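# Pull out the right-side yellow rod and turn it

## Task

Take the yellow rod closest to the right arm, draw it out to the end of its travel, then rotate it by 90 degrees so that the figures on it end up lying horizontal.

## Robot and tools

Robot: two six-joint arms, left_arm and right_arm, each with a two-finger gripper and a wrist camera (cam_left_wrist, cam_right_wrist, both 672x504 fisheye). Bases sit at about (-0.028, +0.289, +0.027) m for left_arm and (-0.040, -0.349, +0.007) m for right_arm, nearly unrotated. A camera stand is fixed to the floor behind the arms.

Frames: the scene frame has its origin at table height between the arms, +x pointing out over the table, +z up, left_arm toward +y. Image left and right do not match the arm names. Each arm's reported hand position, orientation and camera pose are given in that arm's own base frame. The gripper's fingers point along its +z axis and close along its y axis; end_effector_position is the spot between the pads, about 1 cm short of the tips. Reported hand poses can be a few centimetres off, more when stretched out.

Row layout (shared by execute_actions and move): one flat list of 14 numbers, each in [-1, 1]. The first 7 belong to left_arm, the last 7 to right_arm. Within each arm the order is: wrist pitch, shoulder, wrist yaw, wrist roll, elbow, waist, then gripper opening. The six joint entries are offsets, not poses: they are added to the arm's Joint targets as they stood when the action (or the move call) began, not to the previous row. Scale: 1.0 equals 2.224 rad for shoulder, elbow and waist, and 8.485 rad for the three wrist joints. The opening is absolute: +1 fully open, -1 shut. To leave an arm still, send 0 for its six joints and repeat its current opening; a 0 in the opening slot is itself a command to half-close. Joint ranges (rad): waist -2.618 to 3.054, shoulder 0.000 to 3.142, elbow 0.000 to 3.142, wrist pitch -1.571 to 1.571, wrist yaw -1.571 to 1.571, wrist roll -2.094 to 2.094. Asking more than 0.059 rad beyond a range gets the action (or the whole call, if it is the first action) rejected; a joint pushed to its real end gives the line "joint sent to its limit".

execute_actions(actions, cameras): actions is a list of actions; each action is a list of up to 15 rows, one per 1/30 s step, and a short action repeats its last row to fill 15 steps (0.5 s). Per-step target lead is capped (0.339 rad for the big three joints, 2.2 for the wrist), and targets that would move the hand over 200 mm from where it is are scaled back, so big changes need several actions. An empty actions list returns the state plus all camera images and the scene number.

move(target, speed, blend, opening_speed, grip_force, blocking, cameras): target is one 14-number row or a list of up to 15 rows; every row's joint entries are offsets from the same starting Joint targets. All joints travel together along planned paths (at least 0.5 s, at most 10 s total). speed is rad/s for the joint with farthest to go, 0.01 to 12.57, default 0.5; blend in rad rounds corners between listed rows (0 means stop at each); opening_speed is the rate of the opening command per second, at least 0.2; grip_force is newtons per pad, 10 to 50, one value or one per arm, and lower values close slowly. blocking=false returns early while the move keeps going. The result adds a "move:" line: done, off_target (resting more than 0.035 rad from target), moving, held or fault, plus limits=held when steps were withheld. Moves do not avoid obstacles or the other arm.

wait(seconds 0 to 10) lets time pass with commands held; a running move continues. stop brakes a running move. zoom_image(camera, region=[x0,y0,x1,y1]) enlarges part of the latest image of a wrist camera, region at most 504 by 504 pixels. read_manual gives licence texts only. finished_scene(scene) ends the current scene, irreversibly; the goal must persist without the robot.

Result lines: Joint positions and Joint velocities list each arm's joints in the row order above (rad, rad/s) followed by the finger gap (m; 0.094 fully open). Joint targets are the base for your next offsets. Tool commands shows current gripper commands. grip_measured is the finger opening on the -1..+1 scale; it keeps following the command after contact, so it does not reveal a touch. Joint torques are total drive output, gravity included, with offsets and noise; entries 2, 5 and 6 wrap at plus or minus 28 N m. "joint command not followed" means the clearance check altered targets. Action calls also list joint positions at some steps.

Cautions: avoid dropping or releasing moving parts, fast impacts, hard shoves against fixed or heavy objects, and any contact or squeeze between the two arms, including one gripper closing on the other's fingers. Keep strain off each wrist camera's cable. Any arm stop costs. Holding loads, long stretches or pushing toward unreachable poses heats motors: MOTOR HOT appears at 75 C, at 90 C the arm folds and idles, at 100 C it goes limp. To end a push, command targets back past the measured positions.

Each tool is called after "Request:" by a JSON object that holds its "name" and its "arguments".

## Session

Request:
{"name": "execute_actions", "arguments": {"actions": []}}

Scene clock: 0.00 s.
left_arm: end_effector_position=(+0.4028, +0.0079, +0.1249) grip_measured=+1.000 end_effector_quat_wxyz=(+0.625, -0.028, +0.778, +0.057) | right_arm: end_effector_position=(+0.4019, -0.0301, +0.1142) grip_measured=+1.000 end_effector_quat_wxyz=(+0.608, +0.063, +0.791, -0.024)
Joint names: [wrist pitch, shoulder, wrist yaw, wrist roll, elbow, waist]
Joint positions: left_arm=[0.966 1.539 -0.191 0.014 0.356 -0.068 0.094] | right_arm=[0.914 1.54 0.073 0.059 0.363 -0.045 0.094]
Joint velocities: within noise
Joint torques (N m): no reading
Heat: left arm: 48 °C; right arm: 41 °C.
Joint targets: left_arm=[0.959 1.536 -0.192 0.014 0.359 -0.068] | right_arm=[0.904 1.537 0.071 0.060 0.366 -0.045]
Tool commands: left_gripper/opening=+1.0 right_gripper/opening=+1.0

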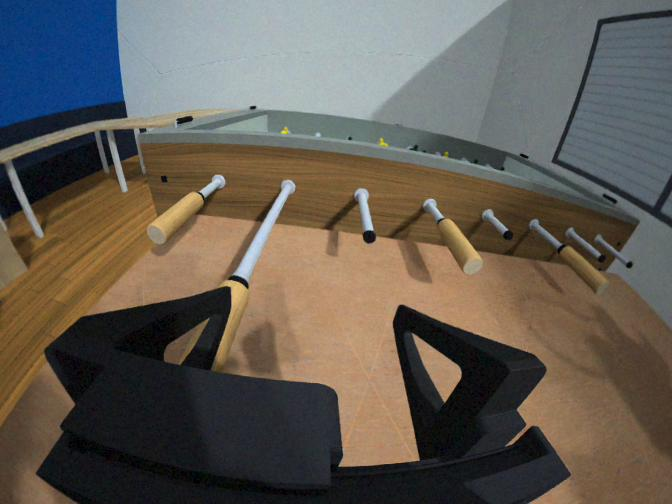

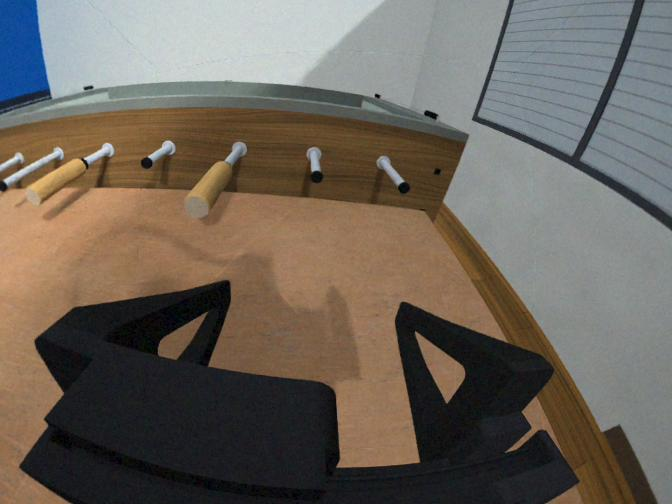

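Request:
{"name": "move", "arguments": {"target": [0,0,0,0,0,0,1,0.0588,0.3753,0.0297,0.178,0.2711,0.1511,0.4], "speed": 0.8, "cameras": ["cam_left_wrist","cam_right_wrist"]}}

Scene clock: 75.93 s.
left_arm: end_effector_position=(+0.4028, +0.0079, +0.1249) grip_measured=+1.000 end_effector_quat_wxyz=(+0.625, -0.028, +0.778, +0.057) | right_arm: end_effector_position=(+0.5403, +0.1031, +0.0639) grip_measured=+0.402 end_effector_quat_wxyz=(+0.500, +0.512, +0.508, +0.479)
Joint names: [wrist pitch, shoulder, wrist yaw, wrist roll, elbow, waist]
Joint positions: left_arm=[0.966 1.539 -0.191 0.014 0.356 -0.068 0.094] | right_arm=[1.361 2.352 0.313 1.567 0.947 0.288 0.066]
Joint torques (N m): left_arm=[1.85 -6.31 -0.05 0.01 5.35 -0.02] | right_arm=[2.1 -8.12 0.11 0.03 5.81 0.31]
Heat: left arm: 47 °C; right arm: 44 °C.
Joint targets: left_arm=[0.959 1.536 -0.192 0.014 0.359 -0.068] | right_arm=[1.403 2.372 0.323 1.570 0.969 0.291]
move: off_target (right_arm); right_arm: the wrist pitch is farthest, 0.042 rad from its target
camera_calibration:
cam_right_wrist: T_world_to_cam=[[-0.0944831, -0.192292, -0.976779, 0.12388], [-0.38197, 0.913075, -0.142804, 0.153187], [0.919332, 0.359608, -0.15972, -0.403781], [0, 0, 0, 1]] pos_world=[0.441426, 0.0291525, 0.0783867]

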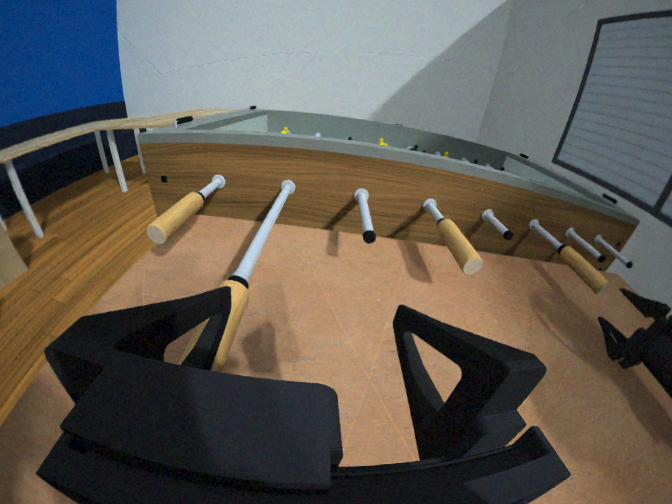

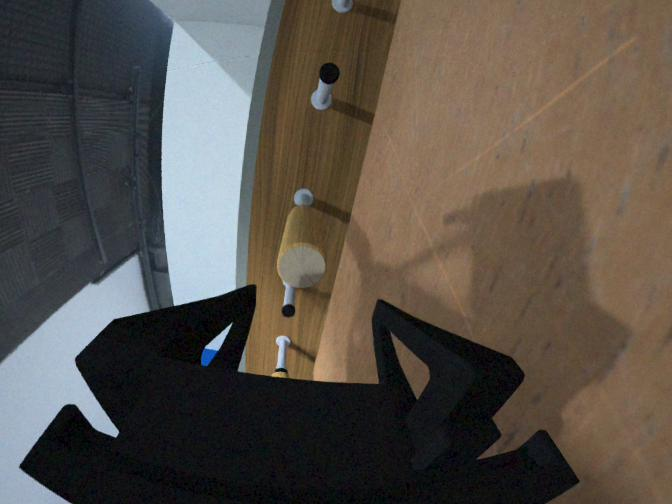

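Request:
{"name": "move", "arguments": {"target": [0,0,0,0,0,0,1,-0.031,0.0586,-0.0072,0,0.1887,-0.0276,0.4], "speed": 0.4, "cameras": ["cam_right_wrist"]}}

Scene clock: 90.23 s.
left_arm: end_effector_position=(+0.4028, +0.0079, +0.1249) grip_measured=+1.000 end_effector_quat_wxyz=(+0.625, -0.028, +0.778, +0.057) | right_arm: end_effector_position=(+0.6263, +0.1042, +0.0912) grip_measured=+0.402 end_effector_quat_wxyz=(+0.511, +0.504, +0.486, +0.499)
Joint names: [wrist pitch, shoulder, wrist yaw, wrist roll, elbow, waist]
Joint positions: left_arm=[0.966 1.539 -0.191 0.014 0.356 -0.068 0.094] | right_arm=[1.141 2.48 0.268 1.57 1.359 0.239 0.066]
Joint torques (N m): left_arm=[1.85 -6.37 -0.03 0 5.3 -0.06] | right_arm=[1.68 -9.99 -0.03 0.01 7.76 -0.77]
Heat: left arm: 47 °C; right arm: 45 °C.
Joint targets: left_arm=[0.959 1.536 -0.192 0.014 0.359 -0.068] | right_arm=[1.140 2.502 0.262 1.570 1.389 0.230]
move: done
camera_calibration:
cam_right_wrist: T_world_to_cam=[[-0.0349694, -0.172267, -0.984429, 0.120189], [-0.368844, 0.917715, -0.147491, 0.180613], [0.928833, 0.357943, -0.0956317, -0.490529], [0, 0, 0, 1]] pos_world=[0.526441, 0.0305349, 0.0980459]
Images, in order (width x height): cam_right_wrist 672x504.

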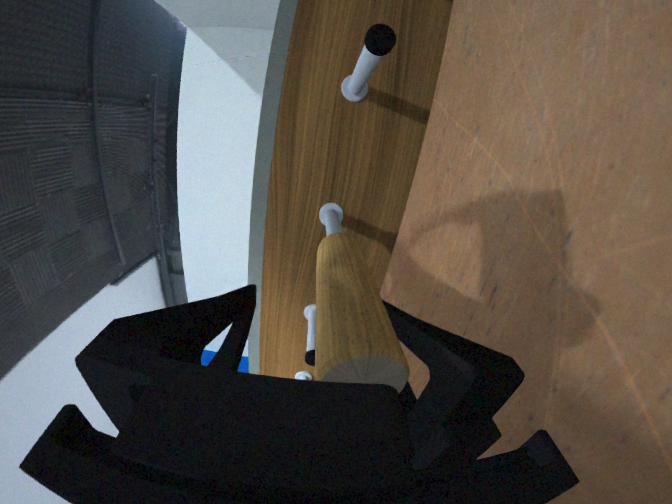

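Request:
{"name": "move", "arguments": {"target": [0,0,0,0,0,0,1,0,0.0193,0,0,0.0027,-0.004,0.4], "speed": 0.2, "cameras": ["cam_right_wrist"]}}

Scene clock: 105.37 s.
left_arm: end_effector_position=(+0.4028, +0.0079, +0.1249) grip_measured=+1.000 end_effector_quat_wxyz=(+0.625, -0.028, +0.778, +0.057) | right_arm: end_effector_position=(+0.6280, +0.0979, +0.0705) grip_measured=+0.402 end_effector_quat_wxyz=(+0.508, +0.511, +0.493, +0.487)
Joint names: [wrist pitch, shoulder, wrist yaw, wrist roll, elbow, waist]
Joint positions: left_arm=[0.966 1.539 -0.191 0.014 0.356 -0.068 0.094] | right_arm=[1.141 2.521 0.267 1.57 1.371 0.228 0.066]
Joint torques (N m): left_arm=[1.84 -6.39 -0.05 0 5.35 -0.05] | right_arm=[1.7 -9.84 -0.01 0.01 7.21 -0.62]
Heat: left arm: 47 °C; right arm: 45 °C.
Joint targets: left_arm=[0.959 1.536 -0.192 0.014 0.359 -0.068] | right_arm=[1.140 2.545 0.262 1.570 1.395 0.221]
move: done
camera_calibration:
cam_right_wrist: T_world_to_cam=[[-0.0650882, -0.178534, -0.981779, 0.118194], [-0.364701, 0.920058, -0.143132, 0.1808], [0.928847, 0.348739, -0.124996, -0.48891], [0, 0, 0, 1]] pos_world=[0.527753, 0.0252571, 0.0808071]
Images, in order (width x height): cam_right_wrist 672x504.

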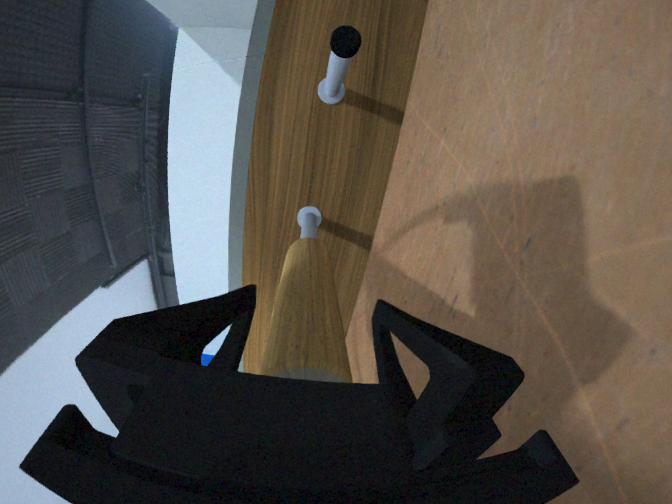

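Request:
{"name": "move", "arguments": {"target": [0,0,0,0,0,0,1,0,-0.003,0,0,0,0,-0.8], "opening_speed": 0.6, "cameras": ["cam_right_wrist"]}}

Request:
{"name": "move", "arguments": {"target": [0,0,0,0,0,0,1,0,0,0,-0.1851,0,0,-0.8], "speed": 0.8, "cameras": ["cam_right_wrist"]}}

Scene clock: 115.33 s.
left_arm: end_effector_position=(+0.4028, +0.0079, +0.1249) grip_measured=+1.000 end_effector_quat_wxyz=(+0.625, -0.028, +0.778, +0.057) | right_arm: end_effector_position=(+0.6288, +0.0982, +0.0748) grip_measured=-0.299 end_effector_quat_wxyz=(+0.511, +0.508, +0.489, +0.492)
Joint names: [wrist pitch, shoulder, wrist yaw, wrist roll, elbow, waist]
Joint positions: left_arm=[0.966 1.539 -0.191 0.014 0.356 -0.068 0.094] | right_arm=[1.153 2.521 0.266 1.571 1.375 0.228 0.033]
Joint torques (N m): left_arm=[1.84 -6.35 -0.04 0.01 5.35 -0.08] | right_arm=[1.6 -10.47 -0.01 0 6.93 -0.62]
Heat: left arm: 47 °C; right arm: 45 °C.
Joint targets: left_arm=[0.959 1.536 -0.192 0.014 0.359 -0.068] | right_arm=[1.140 2.538 0.262 1.570 1.395 0.221]
move: done
camera_calibration:
cam_right_wrist: T_world_to_cam=[[-0.0503748, -0.17483, -0.983309, 0.113036], [-0.362883, 0.920473, -0.145067, 0.18052], [0.930472, 0.349519, -0.109811, -0.491401], [0, 0, 0, 1]] pos_world=[0.528437, 0.025352, 0.083375]
Images, in order (width x height): cam_right_wrist 672x504.

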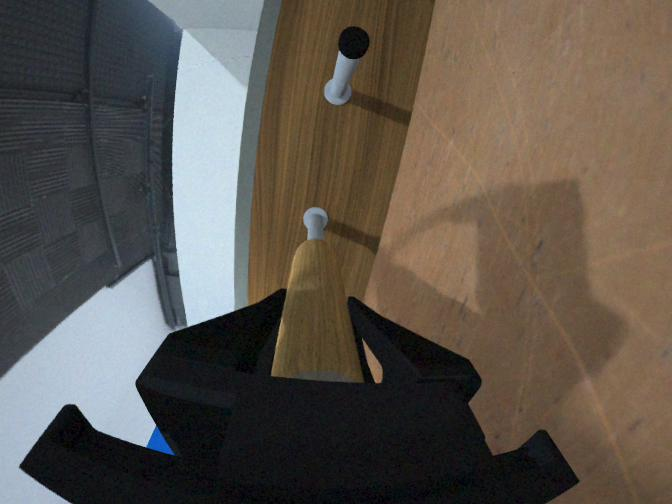

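Scene clock: 118.20 s.
left_arm: end_effector_position=(+0.4028, +0.0079, +0.1249) grip_measured=+1.000 end_effector_quat_wxyz=(+0.625, -0.028, +0.778, +0.057) | right_arm: end_effector_position=(+0.6288, +0.0983, +0.0757) grip_measured=-0.300 end_effector_quat_wxyz=(+0.710, +0.021, +0.704, -0.006)
Joint names: [wrist pitch, shoulder, wrist yaw, wrist roll, elbow, waist]
Joint positions: left_arm=[0.966 1.539 -0.191 0.014 0.356 -0.068 0.094] | right_arm=[1.156 2.521 0.266 0.019 1.375 0.228 0.033]
Joint torques (N m): left_arm=[1.85 -6.34 -0.05 0.01 5.34 -0.03] | right_arm=[1.58 -10.47 0 -0.19 6.91 -0.62]
Heat: left arm: 47 °C; right arm: 45 °C.
Joint targets: left_arm=[0.959 1.536 -0.192 0.014 0.359 -0.068] | right_arm=[1.140 2.538 0.262 0.000 1.395 0.221]
move: done
camera_calibration:
cam_right_wrist: T_world_to_cam=[[-0.0877333, -0.983749, 0.156658, 0.130656], [-0.395067, -0.110006, -0.912042, 0.360008], [0.914454, -0.141907, -0.378995, -0.41256], [0, 0, 0, 1]] pos_world=[0.530957, 0.109591, 0.151516]
Images, in order (width x height): cam_right_wrist 672x504.

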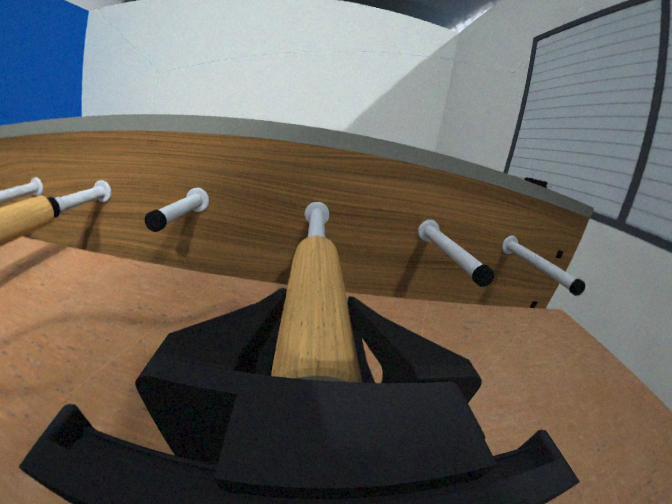

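Request:
{"name": "move", "arguments": {"target": [[0,0,0,0,0,0,1,0.0223,-0.0782,0.0040,-0.1851,-0.1767,0.0213,-0.8],[0,0,0,0,0,0,1,-0.0123,-0.2302,0.0097,-0.1851,-0.3004,0.0475,-0.8]], "blend": [0.05,0], "speed": 0.3, "cameras": ["cam_right_wrist"]}}

Scene clock: 163.30 s.
left_arm: end_effector_position=(+0.4028, +0.0079, +0.1249) grip_measured=+1.000 end_effector_quat_wxyz=(+0.625, -0.028, +0.778, +0.057) | right_arm: end_effector_position=(+0.4984, +0.1026, +0.0791) grip_measured=-0.267 end_effector_quat_wxyz=(-0.437, +0.553, -0.531, +0.470)
Joint names: [wrist pitch, shoulder, wrist yaw, wrist roll, elbow, waist]
Joint positions: left_arm=[0.966 1.539 -0.191 0.014 0.356 -0.068 0.094] | right_arm=[1.144 2.094 0.326 -1.567 0.764 0.315 0.034]
Joint torques (N m): left_arm=[1.84 -6.35 -0.05 0.01 5.33 -0.08] | right_arm=[0.77 -13.81 0.27 -0.04 1.77 1.05]
Heat: left arm: 47 °C; right arm: 44 °C.
Joint targets: left_arm=[0.959 1.536 -0.192 0.014 0.359 -0.068] | right_arm=[1.035 2.026 0.344 -1.571 0.727 0.326]
move: off_target (right_arm); right_arm: the wrist pitch is farthest, 0.108 rad from its target
camera_calibration:
cam_right_wrist: T_world_to_cam=[[0.125621, 0.231129, 0.964779, -0.171999], [-0.373394, -0.889958, 0.261823, 0.28851], [0.919128, -0.393133, -0.0254957, -0.295966], [0, 0, 0, 1]] pos_world=[0.401365, 0.180161, 0.0828567]
Images, in order (width x height): cam_right_wrist 672x504.

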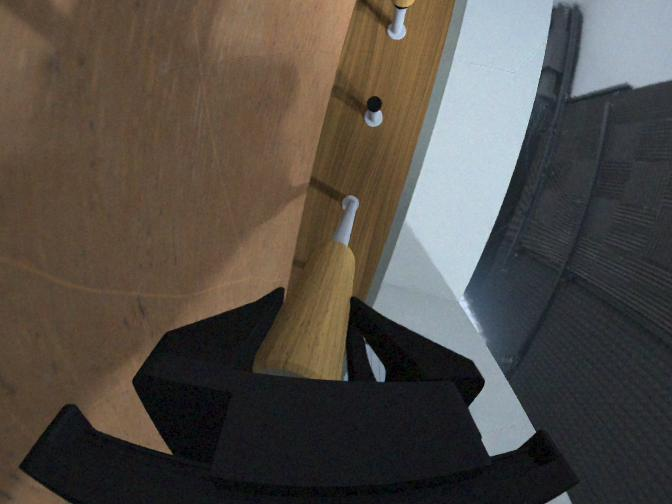

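Request:
{"name": "move", "arguments": {"target": [[0,0,0,0,0,0,1,0.0345,0.152,-0.0057,0,0.1237,-0.0265,-0.8],[0,0,0,0,0,0,1,0.0345,0.152,-0.0057,0.1851,0.1237,-0.0265,-0.8]], "speed": 0.6, "cameras": ["cam_right_wrist"]}}

Request:
{"name": "move", "arguments": {"target": [0,0,0,0,0,0,1,-0.0345,-0.152,0.0057,0,-0.1237,0.0265,-0.8], "speed": 0.3, "cameras": ["cam_left_wrist","cam_right_wrist"]}}

Scene clock: 179.93 s.
left_arm: end_effector_position=(+0.4028, +0.0079, +0.1249) grip_measured=+1.000 end_effector_quat_wxyz=(+0.625, -0.028, +0.778, +0.057) | right_arm: end_effector_position=(+0.5512, +0.1053, +0.0722) grip_measured=-0.299 end_effector_quat_wxyz=(+0.693, -0.016, +0.720, -0.011)
Joint names: [wrist pitch, shoulder, wrist yaw, wrist roll, elbow, waist]
Joint positions: left_arm=[0.966 1.539 -0.191 0.014 0.356 -0.068 0.094] | right_arm=[1.314 2.34 0.263 -0.027 0.986 0.271 0.033]
Joint torques (N m): left_arm=[1.85 -6.35 -0.04 0 5.37 0.02] | right_arm=[1.86 -7.95 0.4 0.21 5.56 -0.24]
Heat: left arm: 47 °C; right arm: 44 °C.
Joint targets: left_arm=[0.959 1.536 -0.192 0.014 0.359 -0.068] | right_arm=[1.328 2.365 0.296 0.000 1.002 0.268]
move: done
camera_calibration:
cam_right_wrist: T_world_to_cam=[[-0.0339406, -0.975647, 0.216706, 0.0963631], [-0.431924, -0.181217, -0.883517, 0.352804], [0.901271, -0.123588, -0.415255, -0.334042], [0, 0, 0, 1]] pos_world=[0.456718, 0.116667, 0.152113]
Images, in order (width x height): cam_right_wrist 672x504.

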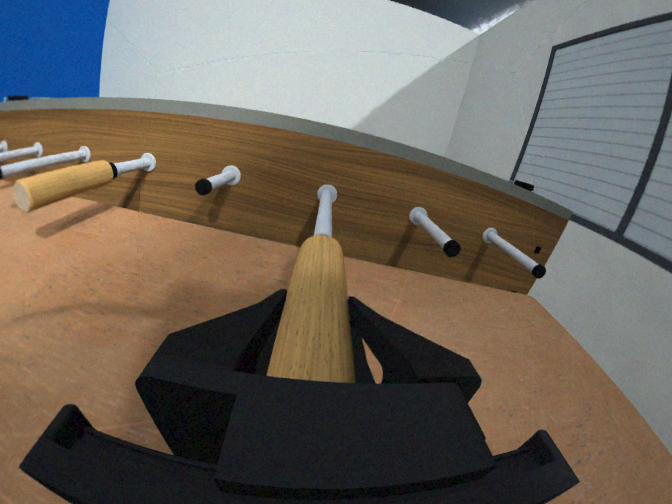

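Scene clock: 181.50 s.
left_arm: end_effector_position=(+0.4028, +0.0079, +0.1249) grip_measured=+1.000 end_effector_quat_wxyz=(+0.625, -0.028, +0.778, +0.057) | right_arm: end_effector_position=(+0.4996, +0.1030, +0.0732) grip_measured=-0.300 end_effector_quat_wxyz=(+0.622, -0.025, +0.782, -0.029)
Joint names: [wrist pitch, shoulder, wrist yaw, wrist roll, elbow, waist]
Joint positions: left_arm=[0.966 1.539 -0.191 0.014 0.356 -0.068 0.094] | right_arm=[1.057 2.076 0.32 -0.002 0.781 0.313 0.033]
Joint torques (N m): left_arm=[1.84 -6.35 -0.05 0 5.37 -0.05] | right_arm=[1.49 -12.42 0.35 0.03 0.76 1.25]
Heat: left arm: 47 °C; right arm: 44 °C.
Joint targets: left_arm=[0.959 1.536 -0.192 0.014 0.359 -0.068] | right_arm=[1.035 2.027 0.344 0.000 0.727 0.326]
move: off_target (right_arm); right_arm: the elbow is farthest, 0.054 rad from its target
camera_calibration:
cam_right_wrist: T_world_to_cam=[[-0.00610599, -0.965773, 0.259317, 0.0741358], [-0.591715, -0.20556, -0.779499, 0.405613], [0.806124, -0.158201, -0.570207, -0.224965], [0, 0, 0, 1]] pos_world=[0.42181, 0.119386, 0.168674]

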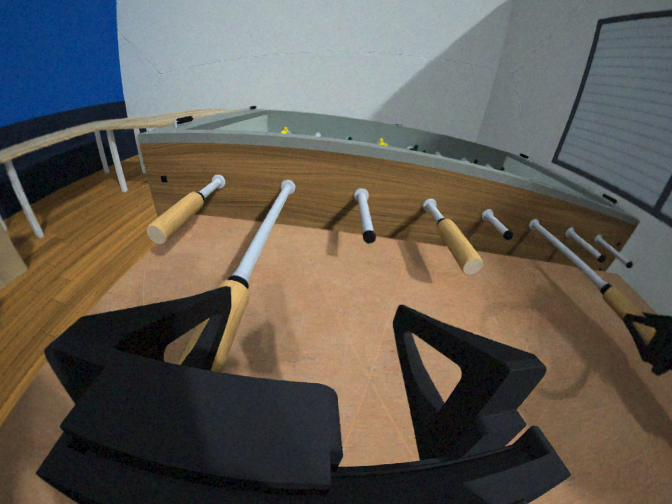

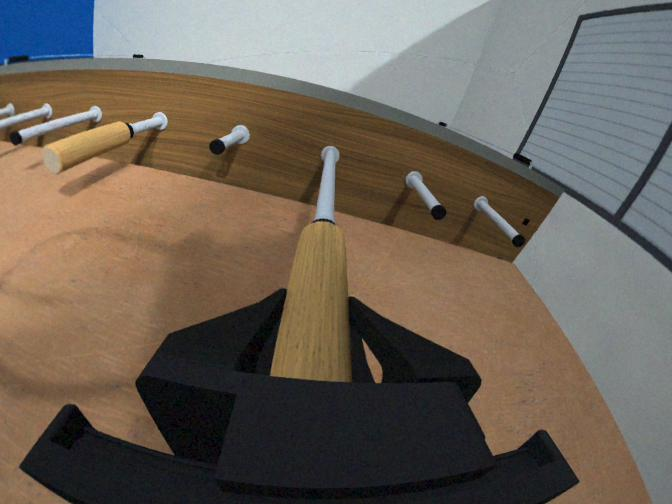

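Request:
{"name": "move", "arguments": {"target": [0,0,0,0,0,0,1,-0.0108,-0.0373,0.0013,0,-0.0184,0.0082,-0.8], "speed": 0.2, "cameras": ["cam_right_wrist"]}}

Scene clock: 191.37 s.
left_arm: end_effector_position=(+0.4028, +0.0079, +0.1249) grip_measured=+1.000 end_effector_quat_wxyz=(+0.625, -0.028, +0.778, +0.057) | right_arm: end_effector_position=(+0.4969, +0.1022, +0.0743) grip_measured=-0.301 end_effector_quat_wxyz=(+0.605, -0.029, +0.795, -0.033)
Joint names: [wrist pitch, shoulder, wrist yaw, wrist roll, elbow, waist]
Joint positions: left_arm=[0.966 1.539 -0.191 0.014 0.356 -0.068 0.094] | right_arm=[0.964 2.032 0.32 0 0.785 0.313 0.033]
Joint torques (N m): left_arm=[1.83 -6.31 -0.04 0.02 5.34 -0.02] | right_arm=[1.54 -15.53 0.49 0 -2.39 2.88]
Heat: left arm: 46 °C; right arm: 44 °C.
Joint targets: left_arm=[0.959 1.536 -0.192 0.014 0.359 -0.068] | right_arm=[0.944 1.944 0.355 0.000 0.686 0.345]
move: off_target (right_arm); right_arm: the elbow is farthest, 0.099 rad from its target
camera_calibration:
cam_right_wrist: T_world_to_cam=[[0.00491992, -0.96281, 0.270134, 0.0664763], [-0.624652, -0.213908, -0.751034, 0.419886], [0.780887, -0.165045, -0.602474, -0.206644], [0, 0, 0, 1]] pos_world=[0.423321, 0.119716, 0.172894]
Images, in order (width x height): cam_right_wrist 672x504.

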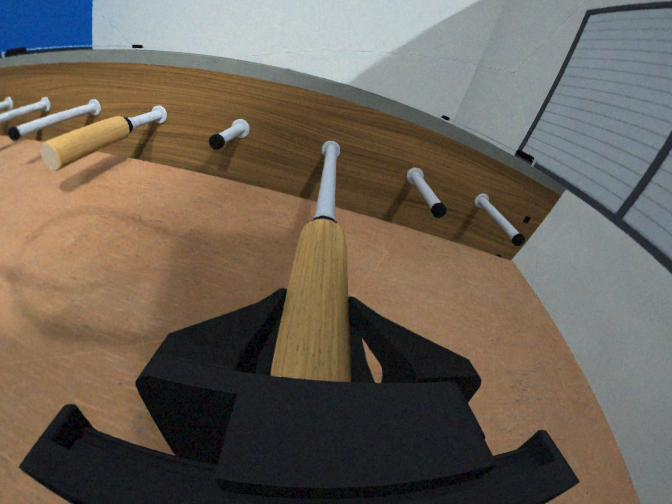

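Request:
{"name": "move", "arguments": {"target": [0,0,0,0,0,0,1,0.0024,0.0395,-0.0041,0,0.0445,-0.0144,-0.8], "speed": 0.4}}

Request:
{"name": "move", "arguments": {"target": [0,0,0,0,0,0,1,0,0,0,0,0,0,0.5], "opening_speed": 1.5}}

Request:
{"name": "move", "arguments": {"target": [0,0,0,0,0,0,1,-0.018,-0.18,0.004,0,-0.1,0.02,0.5], "speed": 0.5, "cameras": ["cam_left_wrist","cam_right_wrist"]}}

Request:
{"name": "finished_scene", "arguments": {"scene": 1}}

Scene clock: 208.37 s.
left_arm: end_effector_position=(+0.4028, +0.0079, +0.1249) grip_measured=+1.000 end_effector_quat_wxyz=(+0.625, -0.028, +0.778, +0.057) | right_arm: end_effector_position=(+0.5000, +0.1026, +0.0742) grip_measured=-0.301 end_effector_quat_wxyz=(+0.603, -0.027, +0.797, -0.033)
Joint names: [wrist pitch, shoulder, wrist yaw, wrist roll, elbow, waist]
Joint positions: left_arm=[0.966 1.539 -0.191 0.014 0.356 -0.068 0.094] | right_arm=[0.946 2.036 0.318 0.004 0.801 0.311 0.033]
Joint torques (N m): left_arm=[1.84 -6.37 -0.05 0.02 5.38 -0.01] | right_arm=[1.87 -8.32 0.12 -0.05 3.79 0.17]
Heat: left arm: 46 °C; right arm: 44 °C.
Joint targets: left_arm=[0.959 1.536 -0.192 0.014 0.359 -0.068] | right_arm=[0.964 2.031 0.320 0.000 0.785 0.313]
move: done

Scene clock: 209.47 s.
left_arm: end_effector_position=(+0.4028, +0.0079, +0.1249) grip_measured=+1.000 end_effector_quat_wxyz=(+0.625, -0.028, +0.778, +0.057) | right_arm: end_effector_position=(+0.5000, +0.1023, +0.0756) grip_measured=+0.498 end_effector_quat_wxyz=(+0.606, -0.027, +0.794, -0.033)
Joint names: [wrist pitch, shoulder, wrist yaw, wrist roll, elbow, waist]
Joint positions: left_arm=[0.966 1.539 -0.191 0.014 0.356 -0.068 0.094] | right_arm=[0.956 2.036 0.321 0.003 0.798 0.312 0.07]
Joint torques (N m): left_arm=[1.84 -6.35 -0.05 0.02 5.34 -0.08] | right_arm=[1.79 -8.58 0.1 -0.02 3.95 0.12]
Heat: left arm: 46 °C; right arm: 44 °C.
Joint targets: left_arm=[0.959 1.536 -0.192 0.014 0.359 -0.068] | right_arm=[0.964 2.031 0.321 0.000 0.785 0.313]
move: done

Scene clock: 211.00 s.
left_arm: end_effector_position=(+0.4028, +0.0079, +0.1249) grip_measured=+1.000 end_effector_quat_wxyz=(+0.625, -0.028, +0.778, +0.057) | right_arm: end_effector_position=(+0.4380, +0.0941, +0.1394) grip_measured=+0.498 end_effector_quat_wxyz=(+0.622, -0.027, +0.782, -0.030)
Joint names: [wrist pitch, shoulder, wrist yaw, wrist roll, elbow, waist]
Joint positions: left_arm=[0.966 1.539 -0.191 0.014 0.356 -0.068 0.094] | right_arm=[0.82 1.646 0.354 0.002 0.583 0.349 0.07]
Joint torques (N m): left_arm=[1.85 -6.32 -0.05 0 5.34 -0.08] | right_arm=[1.65 -6.89 0.1 -0.02 4.29 0.75]
Heat: left arm: 46 °C; right arm: 44 °C.
Joint targets: left_arm=[0.959 1.536 -0.192 0.014 0.359 -0.068] | right_arm=[0.811 1.631 0.354 0.000 0.562 0.357]
move: done
camera_calibration:
cam_right_wrist: T_world_to_cam=[[-0.00317618, -0.964483, 0.264125, 0.0459455], [-0.592203, -0.211015, -0.777669, 0.419542], [0.805783, -0.158886, -0.570499, -0.138759], [0, 0, 0, 1]] pos_world=[0.360409, 0.110797, 0.234968]

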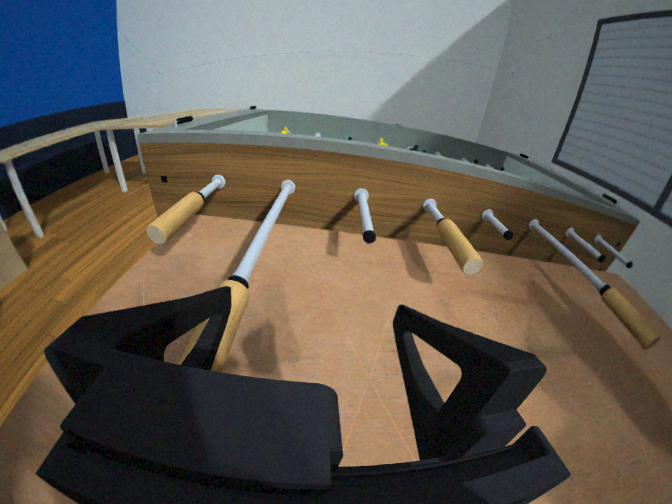

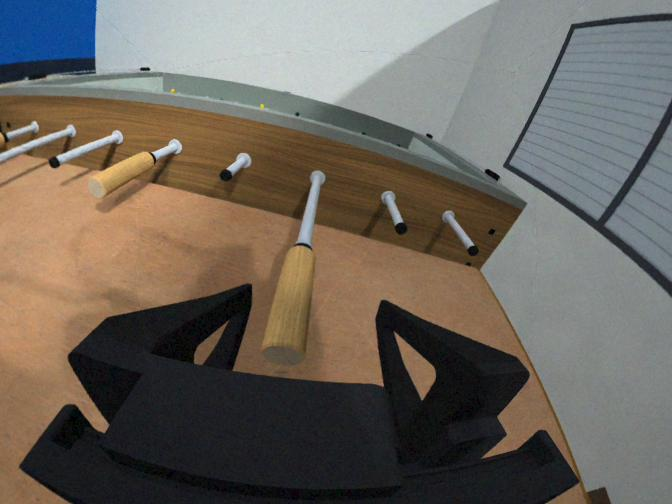

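The scene is finished: the task was done.


## Next scene

The same job, from a new start.

Request:
{"name": "execute_actions", "arguments": {"actions": []}}

Scene clock: 0.00 s.
left_arm: end_effector_position=(+0.4067, +0.0376, +0.1163) grip_measured=+1.000 end_effector_quat_wxyz=(+0.597, -0.093, +0.793, +0.071) | right_arm: end_effector_position=(+0.3928, -0.0048, +0.1143) grip_measured=+1.000 end_effector_quat_wxyz=(+0.608, +0.033, +0.793, -0.013)
Joint names: [wrist pitch, shoulder, wrist yaw, wrist roll, elbow, waist]
Joint positions: left_arm=[0.845 1.542 -0.242 -0.068 0.409 -0.016 0.094] | right_arm=[0.909 1.498 0.082 0.042 0.325 0.023 0.094]
Joint velocities: within noise
Joint torques (N m): no reading
Heat: left arm: 45 °C; right arm: 38 °C.
Joint targets: left_arm=[0.833 1.540 -0.243 -0.068 0.411 -0.016] | right_arm=[0.899 1.495 0.080 0.043 0.328 0.023]
Tool commands: left_gripper/opening=+1.0 right_gripper/opening=+1.0
camera_calibration:
cam_left_wrist: T_world_to_cam=[[0.207287, -0.962694, 0.173931, -0.0790407], [-0.569143, -0.263281, -0.778948, 0.366677], [0.795681, 0.062474, -0.602485, -0.132805], [0, 0, 0, 1]] pos_world=[0.330746, 0.0287439, 0.219357]
cam_right_wrist: T_world_to_cam=[[-0.0674914, -0.98389, 0.165543, -0.00657283], [-0.627243, -0.0871895, -0.773928, 0.366259], [0.775894, -0.156069, -0.611254, -0.115862], [0, 0, 0, 1]] pos_world=[0.319186, 0.0073845, 0.213725]

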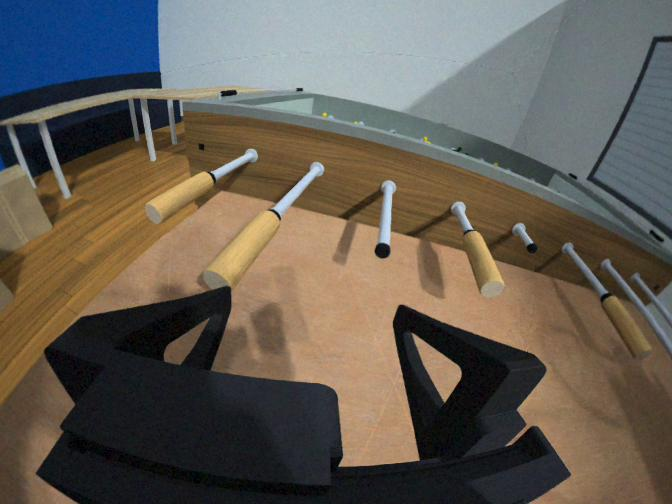

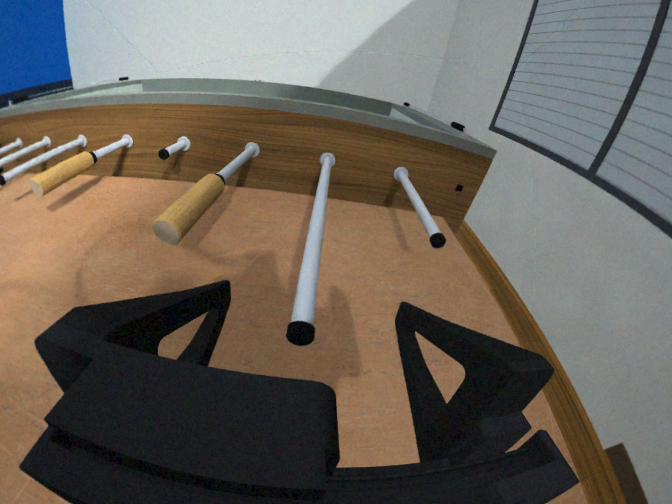

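Request:
{"name": "move", "arguments": {"target": [[0,0,0,0,0,0,1,0,-0.0427,0.0554,-0.1901,0,0.2068,0.4],[0,0,0,0,0,0,1,0.0421,0.2952,0.0573,-0.1901,0.1923,0.2116,0.4]], "blend": [0.1,0], "speed": [1.5,0.8], "cameras": ["cam_right_wrist"]}}

Scene clock: 57.50 s.
left_arm: end_effector_position=(+0.4067, +0.0376, +0.1163) grip_measured=+1.000 end_effector_quat_wxyz=(+0.597, -0.093, +0.793, +0.071) | right_arm: end_effector_position=(+0.4703, +0.1390, +0.0725) grip_measured=+0.402 end_effector_quat_wxyz=(-0.421, +0.535, -0.533, +0.503)
Joint names: [wrist pitch, shoulder, wrist yaw, wrist roll, elbow, waist]
Joint positions: left_arm=[0.845 1.542 -0.242 -0.068 0.409 -0.016 0.094] | right_arm=[1.237 2.137 0.563 -1.571 0.732 0.483 0.066]
Joint torques (N m): left_arm=[1.87 -6.5 -0.06 0 5.5 -0.02] | right_arm=[1.87 -7.16 0.14 0.02 5.79 0.96]
Heat: left arm: 46 °C; right arm: 42 °C.
Joint targets: left_arm=[0.833 1.540 -0.243 -0.068 0.411 -0.016] | right_arm=[1.256 2.152 0.567 -1.570 0.756 0.493]
move: done
camera_calibration:
cam_right_wrist: T_world_to_cam=[[0.109593, 0.257783, 0.959967, -0.166396], [-0.438409, -0.854231, 0.27944, 0.336523], [0.892069, -0.451483, 0.0193968, -0.238418], [0, 0, 0, 1]] pos_world=[0.378456, 0.222721, 0.0703209]
Images, in order (width x height): cam_right_wrist 672x504.

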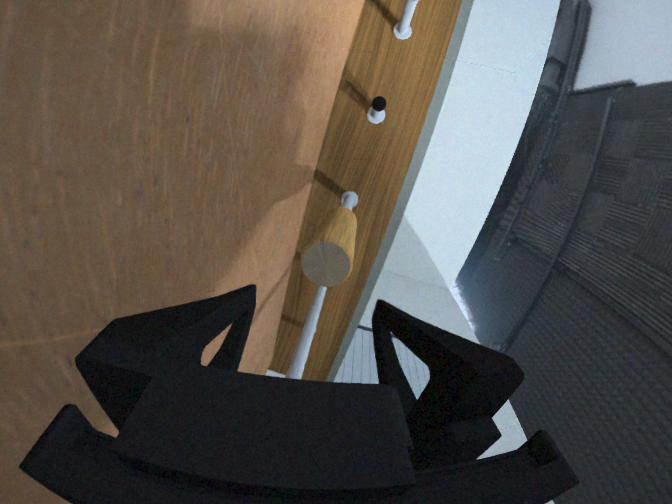

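Request:
{"name": "move", "arguments": {"target": [0,0,0,0,0,0,1,0.0117,0.1154,-0.0094,0,0.1383,-0.0418,0.4], "speed": 0.4, "cameras": ["cam_right_wrist"]}}

Scene clock: 72.07 s.
left_arm: end_effector_position=(+0.4067, +0.0376, +0.1163) grip_measured=+1.000 end_effector_quat_wxyz=(+0.597, -0.093, +0.793, +0.071) | right_arm: end_effector_position=(+0.5429, +0.1408, +0.0696) grip_measured=+0.402 end_effector_quat_wxyz=(+0.469, -0.483, +0.525, -0.521)
Joint names: [wrist pitch, shoulder, wrist yaw, wrist roll, elbow, waist]
Joint positions: left_arm=[0.845 1.542 -0.242 -0.068 0.409 -0.016 0.094] | right_arm=[1.323 2.386 0.5 -1.572 1.042 0.407 0.066]
Joint torques (N m): left_arm=[1.86 -6.54 -0.06 0.01 5.48 -0.01] | right_arm=[2.03 -8.53 -0.11 0.03 5.97 -0.51]
Heat: left arm: 45 °C; right arm: 44 °C.
Joint targets: left_arm=[0.833 1.540 -0.243 -0.068 0.411 -0.016] | right_arm=[1.355 2.409 0.487 -1.570 1.064 0.400]
move: done
camera_calibration:
cam_right_wrist: T_world_to_cam=[[-0.0134455, 0.191024, 0.981493, -0.0972655], [-0.478216, -0.863272, 0.161464, 0.401772], [0.878139, -0.467195, 0.102958, -0.298375], [0, 0, 0, 1]] pos_world=[0.452841, 0.226019, 0.0613138]
Images, in order (width x height): cam_right_wrist 672x504.

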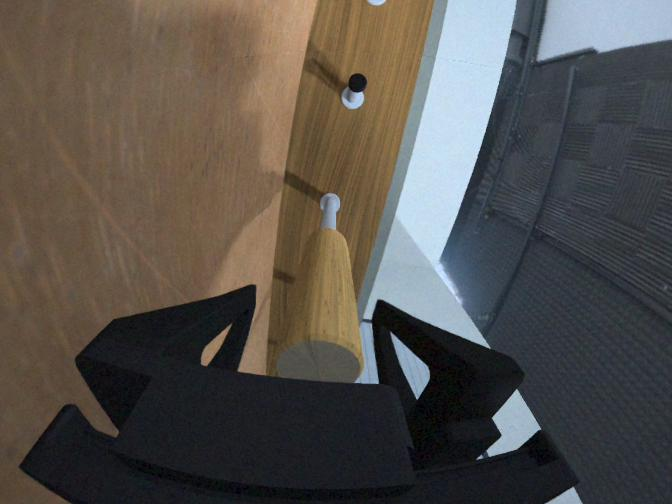

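Request:
{"name": "move", "arguments": {"target": [0,0,0,0,0,0,1,0.0018,0,0,0,0,0,-0.8], "opening_speed": 0.8}}

Request:
{"name": "move", "arguments": {"target": [0,0,0,0,0,0,1,0,0,0,0.1851,0,0,-0.8], "speed": 0.9, "cameras": ["cam_right_wrist"]}}

Scene clock: 81.87 s.
left_arm: end_effector_position=(+0.4067, +0.0376, +0.1163) grip_measured=+1.000 end_effector_quat_wxyz=(+0.597, -0.093, +0.793, +0.071) | right_arm: end_effector_position=(+0.5429, +0.1409, +0.0727) grip_measured=-0.299 end_effector_quat_wxyz=(+0.474, -0.479, +0.523, -0.522)
Joint names: [wrist pitch, shoulder, wrist yaw, wrist roll, elbow, waist]
Joint positions: left_arm=[0.845 1.542 -0.242 -0.068 0.409 -0.016 0.094] | right_arm=[1.339 2.387 0.499 -1.573 1.042 0.407 0.033]
Joint torques (N m): left_arm=[1.86 -6.49 -0.08 0.02 5.52 -0.02] | right_arm=[1.98 -8.61 -0.09 0.04 5.96 -0.53]
Heat: left arm: 45 °C; right arm: 44 °C.
Joint targets: left_arm=[0.833 1.540 -0.243 -0.068 0.411 -0.016] | right_arm=[1.370 2.409 0.487 -1.570 1.064 0.400]
move: done

Scene clock: 84.53 s.
left_arm: end_effector_position=(+0.4067, +0.0376, +0.1163) grip_measured=+1.000 end_effector_quat_wxyz=(+0.597, -0.093, +0.793, +0.071) | right_arm: end_effector_position=(+0.5431, +0.1451, +0.0693) grip_measured=-0.299 end_effector_quat_wxyz=(+0.702, +0.011, +0.711, -0.037)
Joint names: [wrist pitch, shoulder, wrist yaw, wrist roll, elbow, waist]
Joint positions: left_arm=[0.845 1.542 -0.242 -0.068 0.409 -0.016 0.094] | right_arm=[1.336 2.392 0.475 -0.03 1.042 0.407 0.033]
Joint torques (N m): left_arm=[1.87 -6.52 -0.06 0.01 5.53 -0.02] | right_arm=[2.02 -9.01 0.18 0.37 5.94 -0.53]
Heat: left arm: 45 °C; right arm: 44 °C.
Joint targets: left_arm=[0.833 1.540 -0.243 -0.068 0.411 -0.016] | right_arm=[1.370 2.408 0.487 0.001 1.064 0.400]
move: done
camera_calibration:
cam_right_wrist: T_world_to_cam=[[-0.112975, -0.970142, 0.214616, 0.177877], [-0.421072, -0.148897, -0.894722, 0.3441], [0.899964, -0.191451, -0.391678, -0.314088], [0, 0, 0, 1]] pos_world=[0.447654, 0.163669, 0.146677]
Images, in order (width x height): cam_right_wrist 672x504.

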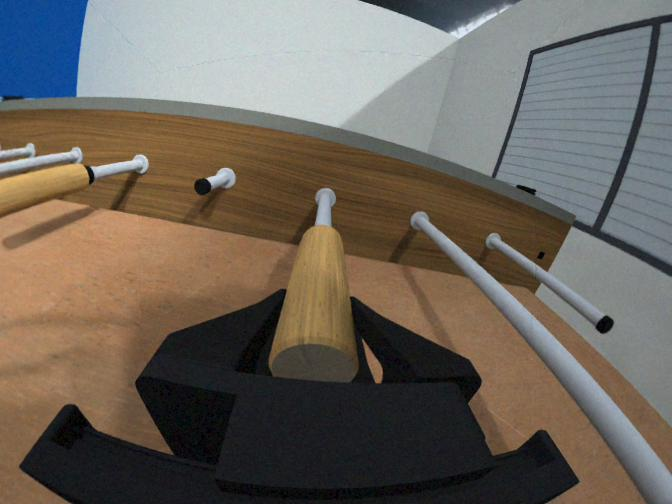

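Request:
{"name": "move", "arguments": {"target": [0,0,0,0,0,0,1,-0.0336,-0.1659,0.0145,0.0035,-0.156,0.0629,-0.8], "speed": 0.25, "cameras": ["cam_right_wrist"]}}

Scene clock: 95.53 s.
left_arm: end_effector_position=(+0.4067, +0.0376, +0.1163) grip_measured=+1.000 end_effector_quat_wxyz=(+0.597, -0.093, +0.793, +0.071) | right_arm: end_effector_position=(+0.4620, +0.1498, +0.0677) grip_measured=-0.300 end_effector_quat_wxyz=(+0.624, -0.012, +0.778, -0.070)
Joint names: [wrist pitch, shoulder, wrist yaw, wrist roll, elbow, waist]
Joint positions: left_arm=[0.845 1.542 -0.242 -0.068 0.409 -0.016 0.094] | right_arm=[1.081 2.083 0.605 0.022 0.742 0.524 0.033]
Joint torques (N m): left_arm=[1.85 -6.5 -0.07 0 5.52 -0.03] | right_arm=[1.71 -11.56 0.18 0.09 2.43 1.43]
Heat: left arm: 45 °C; right arm: 45 °C.
Joint targets: left_arm=[0.833 1.540 -0.243 -0.068 0.411 -0.016] | right_arm=[1.085 2.040 0.610 0.030 0.717 0.540]
move: off_target (right_arm); right_arm: the shoulder is farthest, 0.044 rad from its target
camera_calibration:
cam_right_wrist: T_world_to_cam=[[-0.0763957, -0.949094, 0.305589, 0.147373], [-0.59816, -0.201583, -0.775609, 0.390876], [0.797727, -0.242044, -0.55231, -0.175152], [0, 0, 0, 1]] pos_world=[0.384788, 0.17627, 0.161393]
Images, in order (width x height): cam_right_wrist 672x504.

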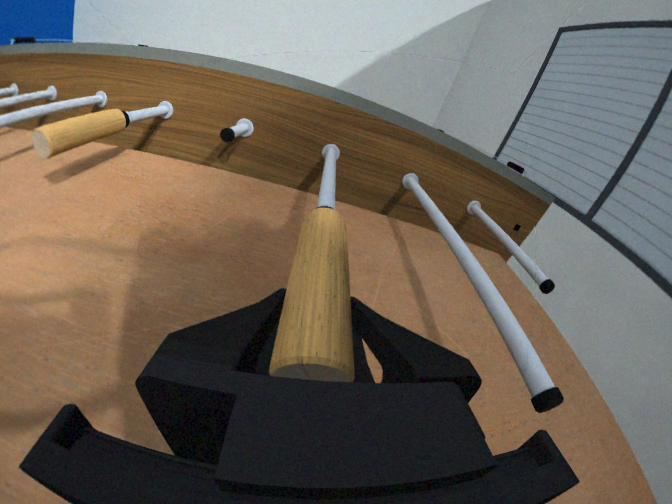

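Request:
{"name": "move", "arguments": {"target": [0,0,0,0,0,0,1,-0.0070,-0.0461,0.002,0,-0.036,0.0135,-0.8], "speed": 0.2, "cameras": ["cam_right_wrist"]}}

Scene clock: 103.30 s.
left_arm: end_effector_position=(+0.4067, +0.0376, +0.1163) grip_measured=+1.000 end_effector_quat_wxyz=(+0.597, -0.093, +0.793, +0.071) | right_arm: end_effector_position=(+0.4589, +0.1468, +0.0705) grip_measured=-0.300 end_effector_quat_wxyz=(+0.609, -0.021, +0.790, -0.071)
Joint names: [wrist pitch, shoulder, wrist yaw, wrist roll, elbow, waist]
Joint positions: left_arm=[0.845 1.542 -0.242 -0.068 0.409 -0.016 0.094] | right_arm=[0.991 2.027 0.583 0.029 0.732 0.515 0.033]
Joint torques (N m): left_arm=[1.86 -6.48 -0.07 0.01 5.52 -0.02] | right_arm=[1.98 -15.45 0.63 0.02 -2.59 4.97]
Heat: left arm: 45 °C; right arm: 45 °C.
Joint targets: left_arm=[0.833 1.540 -0.243 -0.068 0.411 -0.016] | right_arm=[1.026 1.937 0.627 0.030 0.637 0.570]
move: off_target (right_arm); right_arm: the elbow is farthest, 0.096 rad from its target
camera_calibration:
cam_right_wrist: T_world_to_cam=[[-0.053996, -0.946825, 0.317187, 0.132022], [-0.626158, -0.215331, -0.749372, 0.403589], [0.777824, -0.239072, -0.581235, -0.16113], [0, 0, 0, 1]] pos_world=[0.38517, 0.173385, 0.166908]
Images, in order (width x height): cam_right_wrist 672x504.

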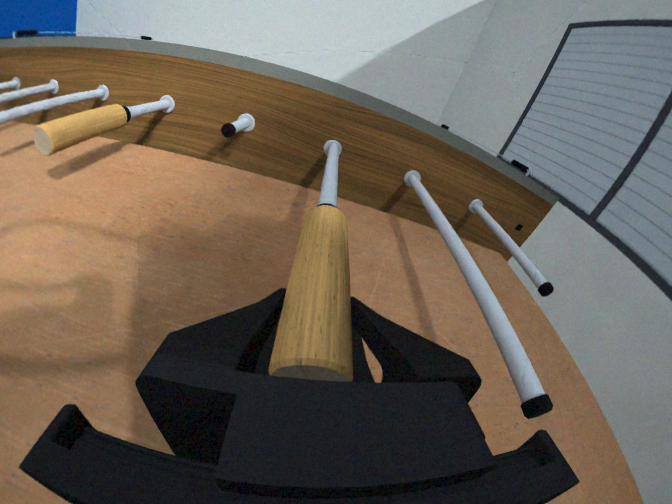

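Request:
{"name": "move", "arguments": {"target": [0,0,0,0,0,0,1,-0.0010,0.0427,-0.0040,0,0.0475,-0.0210,-0.8], "speed": 0.4}}

Request:
{"name": "move", "arguments": {"target": [0,0,0,0,0,0,1,0,0,0,0,0,0,0.5], "opening_speed": 1.5}}

Request:
{"name": "move", "arguments": {"target": [0,0,0,0,0,0,1,-0.018,-0.18,0.004,0,-0.1,0.02,0.5], "speed": 0.5, "cameras": ["cam_right_wrist"]}}

Request:
{"name": "finished_scene", "arguments": {"scene": 2}}

Scene clock: 110.47 s.
left_arm: end_effector_position=(+0.4067, +0.0376, +0.1163) grip_measured=+1.000 end_effector_quat_wxyz=(+0.597, -0.093, +0.793, +0.071) | right_arm: end_effector_position=(+0.4620, +0.1474, +0.0687) grip_measured=-0.300 end_effector_quat_wxyz=(+0.606, -0.019, +0.792, -0.070)
Joint names: [wrist pitch, shoulder, wrist yaw, wrist roll, elbow, waist]
Joint positions: left_arm=[0.845 1.542 -0.242 -0.068 0.409 -0.016 0.094] | right_arm=[0.978 2.035 0.58 0.035 0.748 0.512 0.033]
Joint torques (N m): left_arm=[1.86 -6.52 -0.07 0.02 5.45 -0.05] | right_arm=[2.02 -8.46 0.29 -0.05 4.11 1.02]
Heat: left arm: 45 °C; right arm: 46 °C.
Joint targets: left_arm=[0.833 1.540 -0.243 -0.068 0.411 -0.016] | right_arm=[1.017 2.032 0.593 0.030 0.742 0.523]
move: off_target (right_arm); right_arm: the wrist pitch is farthest, 0.039 rad from its target

Scene clock: 111.57 s.
left_arm: end_effector_position=(+0.4067, +0.0376, +0.1163) grip_measured=+1.000 end_effector_quat_wxyz=(+0.597, -0.093, +0.793, +0.071) | right_arm: end_effector_position=(+0.4629, +0.1492, +0.0756) grip_measured=+0.498 end_effector_quat_wxyz=(+0.618, -0.013, +0.784, -0.067)
Joint names: [wrist pitch, shoulder, wrist yaw, wrist roll, elbow, waist]
Joint positions: left_arm=[0.845 1.542 -0.242 -0.068 0.409 -0.016 0.094] | right_arm=[1.009 2.035 0.59 0.033 0.748 0.518 0.07]
Joint torques (N m): left_arm=[1.86 -6.49 -0.08 0 5.52 -0.03] | right_arm=[1.74 -8.29 0.14 -0.02 4.12 0.57]
Heat: left arm: 45 °C; right arm: 46 °C.
Joint targets: left_arm=[0.833 1.540 -0.243 -0.068 0.411 -0.016] | right_arm=[1.017 2.032 0.593 0.030 0.742 0.524]
move: done

Scene clock: 113.07 s.
left_arm: end_effector_position=(+0.4067, +0.0376, +0.1163) grip_measured=+1.000 end_effector_quat_wxyz=(+0.597, -0.093, +0.793, +0.071) | right_arm: end_effector_position=(+0.4066, +0.1315, +0.1408) grip_measured=+0.498 end_effector_quat_wxyz=(+0.636, -0.010, +0.769, -0.057)
Joint names: [wrist pitch, shoulder, wrist yaw, wrist roll, elbow, waist]
Joint positions: left_arm=[0.845 1.542 -0.242 -0.068 0.409 -0.016 0.094] | right_arm=[0.876 1.646 0.624 0.032 0.541 0.56 0.07]
Joint torques (N m): left_arm=[1.86 -6.52 -0.08 0.01 5.55 -0.06] | right_arm=[1.56 -6.68 0.16 -0.02 3.86 0.8]
Heat: left arm: 45 °C; right arm: 45 °C.
Joint targets: left_arm=[0.833 1.540 -0.243 -0.068 0.411 -0.016] | right_arm=[0.865 1.632 0.627 0.030 0.520 0.568]
move: done
camera_calibration:
cam_right_wrist: T_world_to_cam=[[-0.0709013, -0.956657, 0.282455, 0.105499], [-0.571601, -0.193097, -0.797487, 0.401975], [0.817463, -0.217995, -0.533135, -0.108923], [0, 0, 0, 1]] pos_world=[0.32629, 0.154802, 0.232701]
Images, in order (width x height): cam_right_wrist 672x504.

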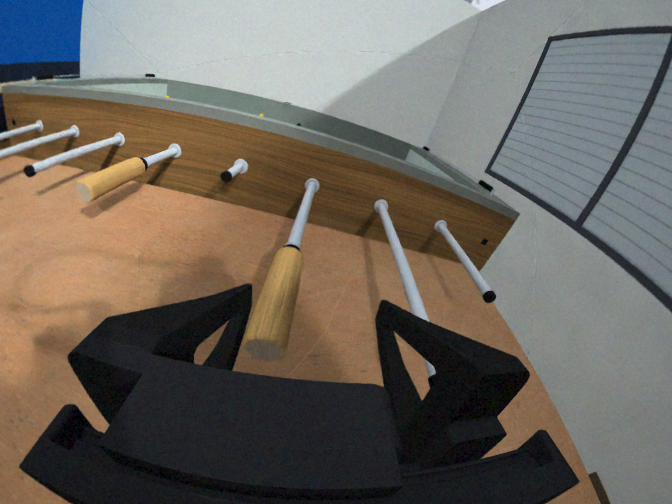

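The scene is finished: the task was done.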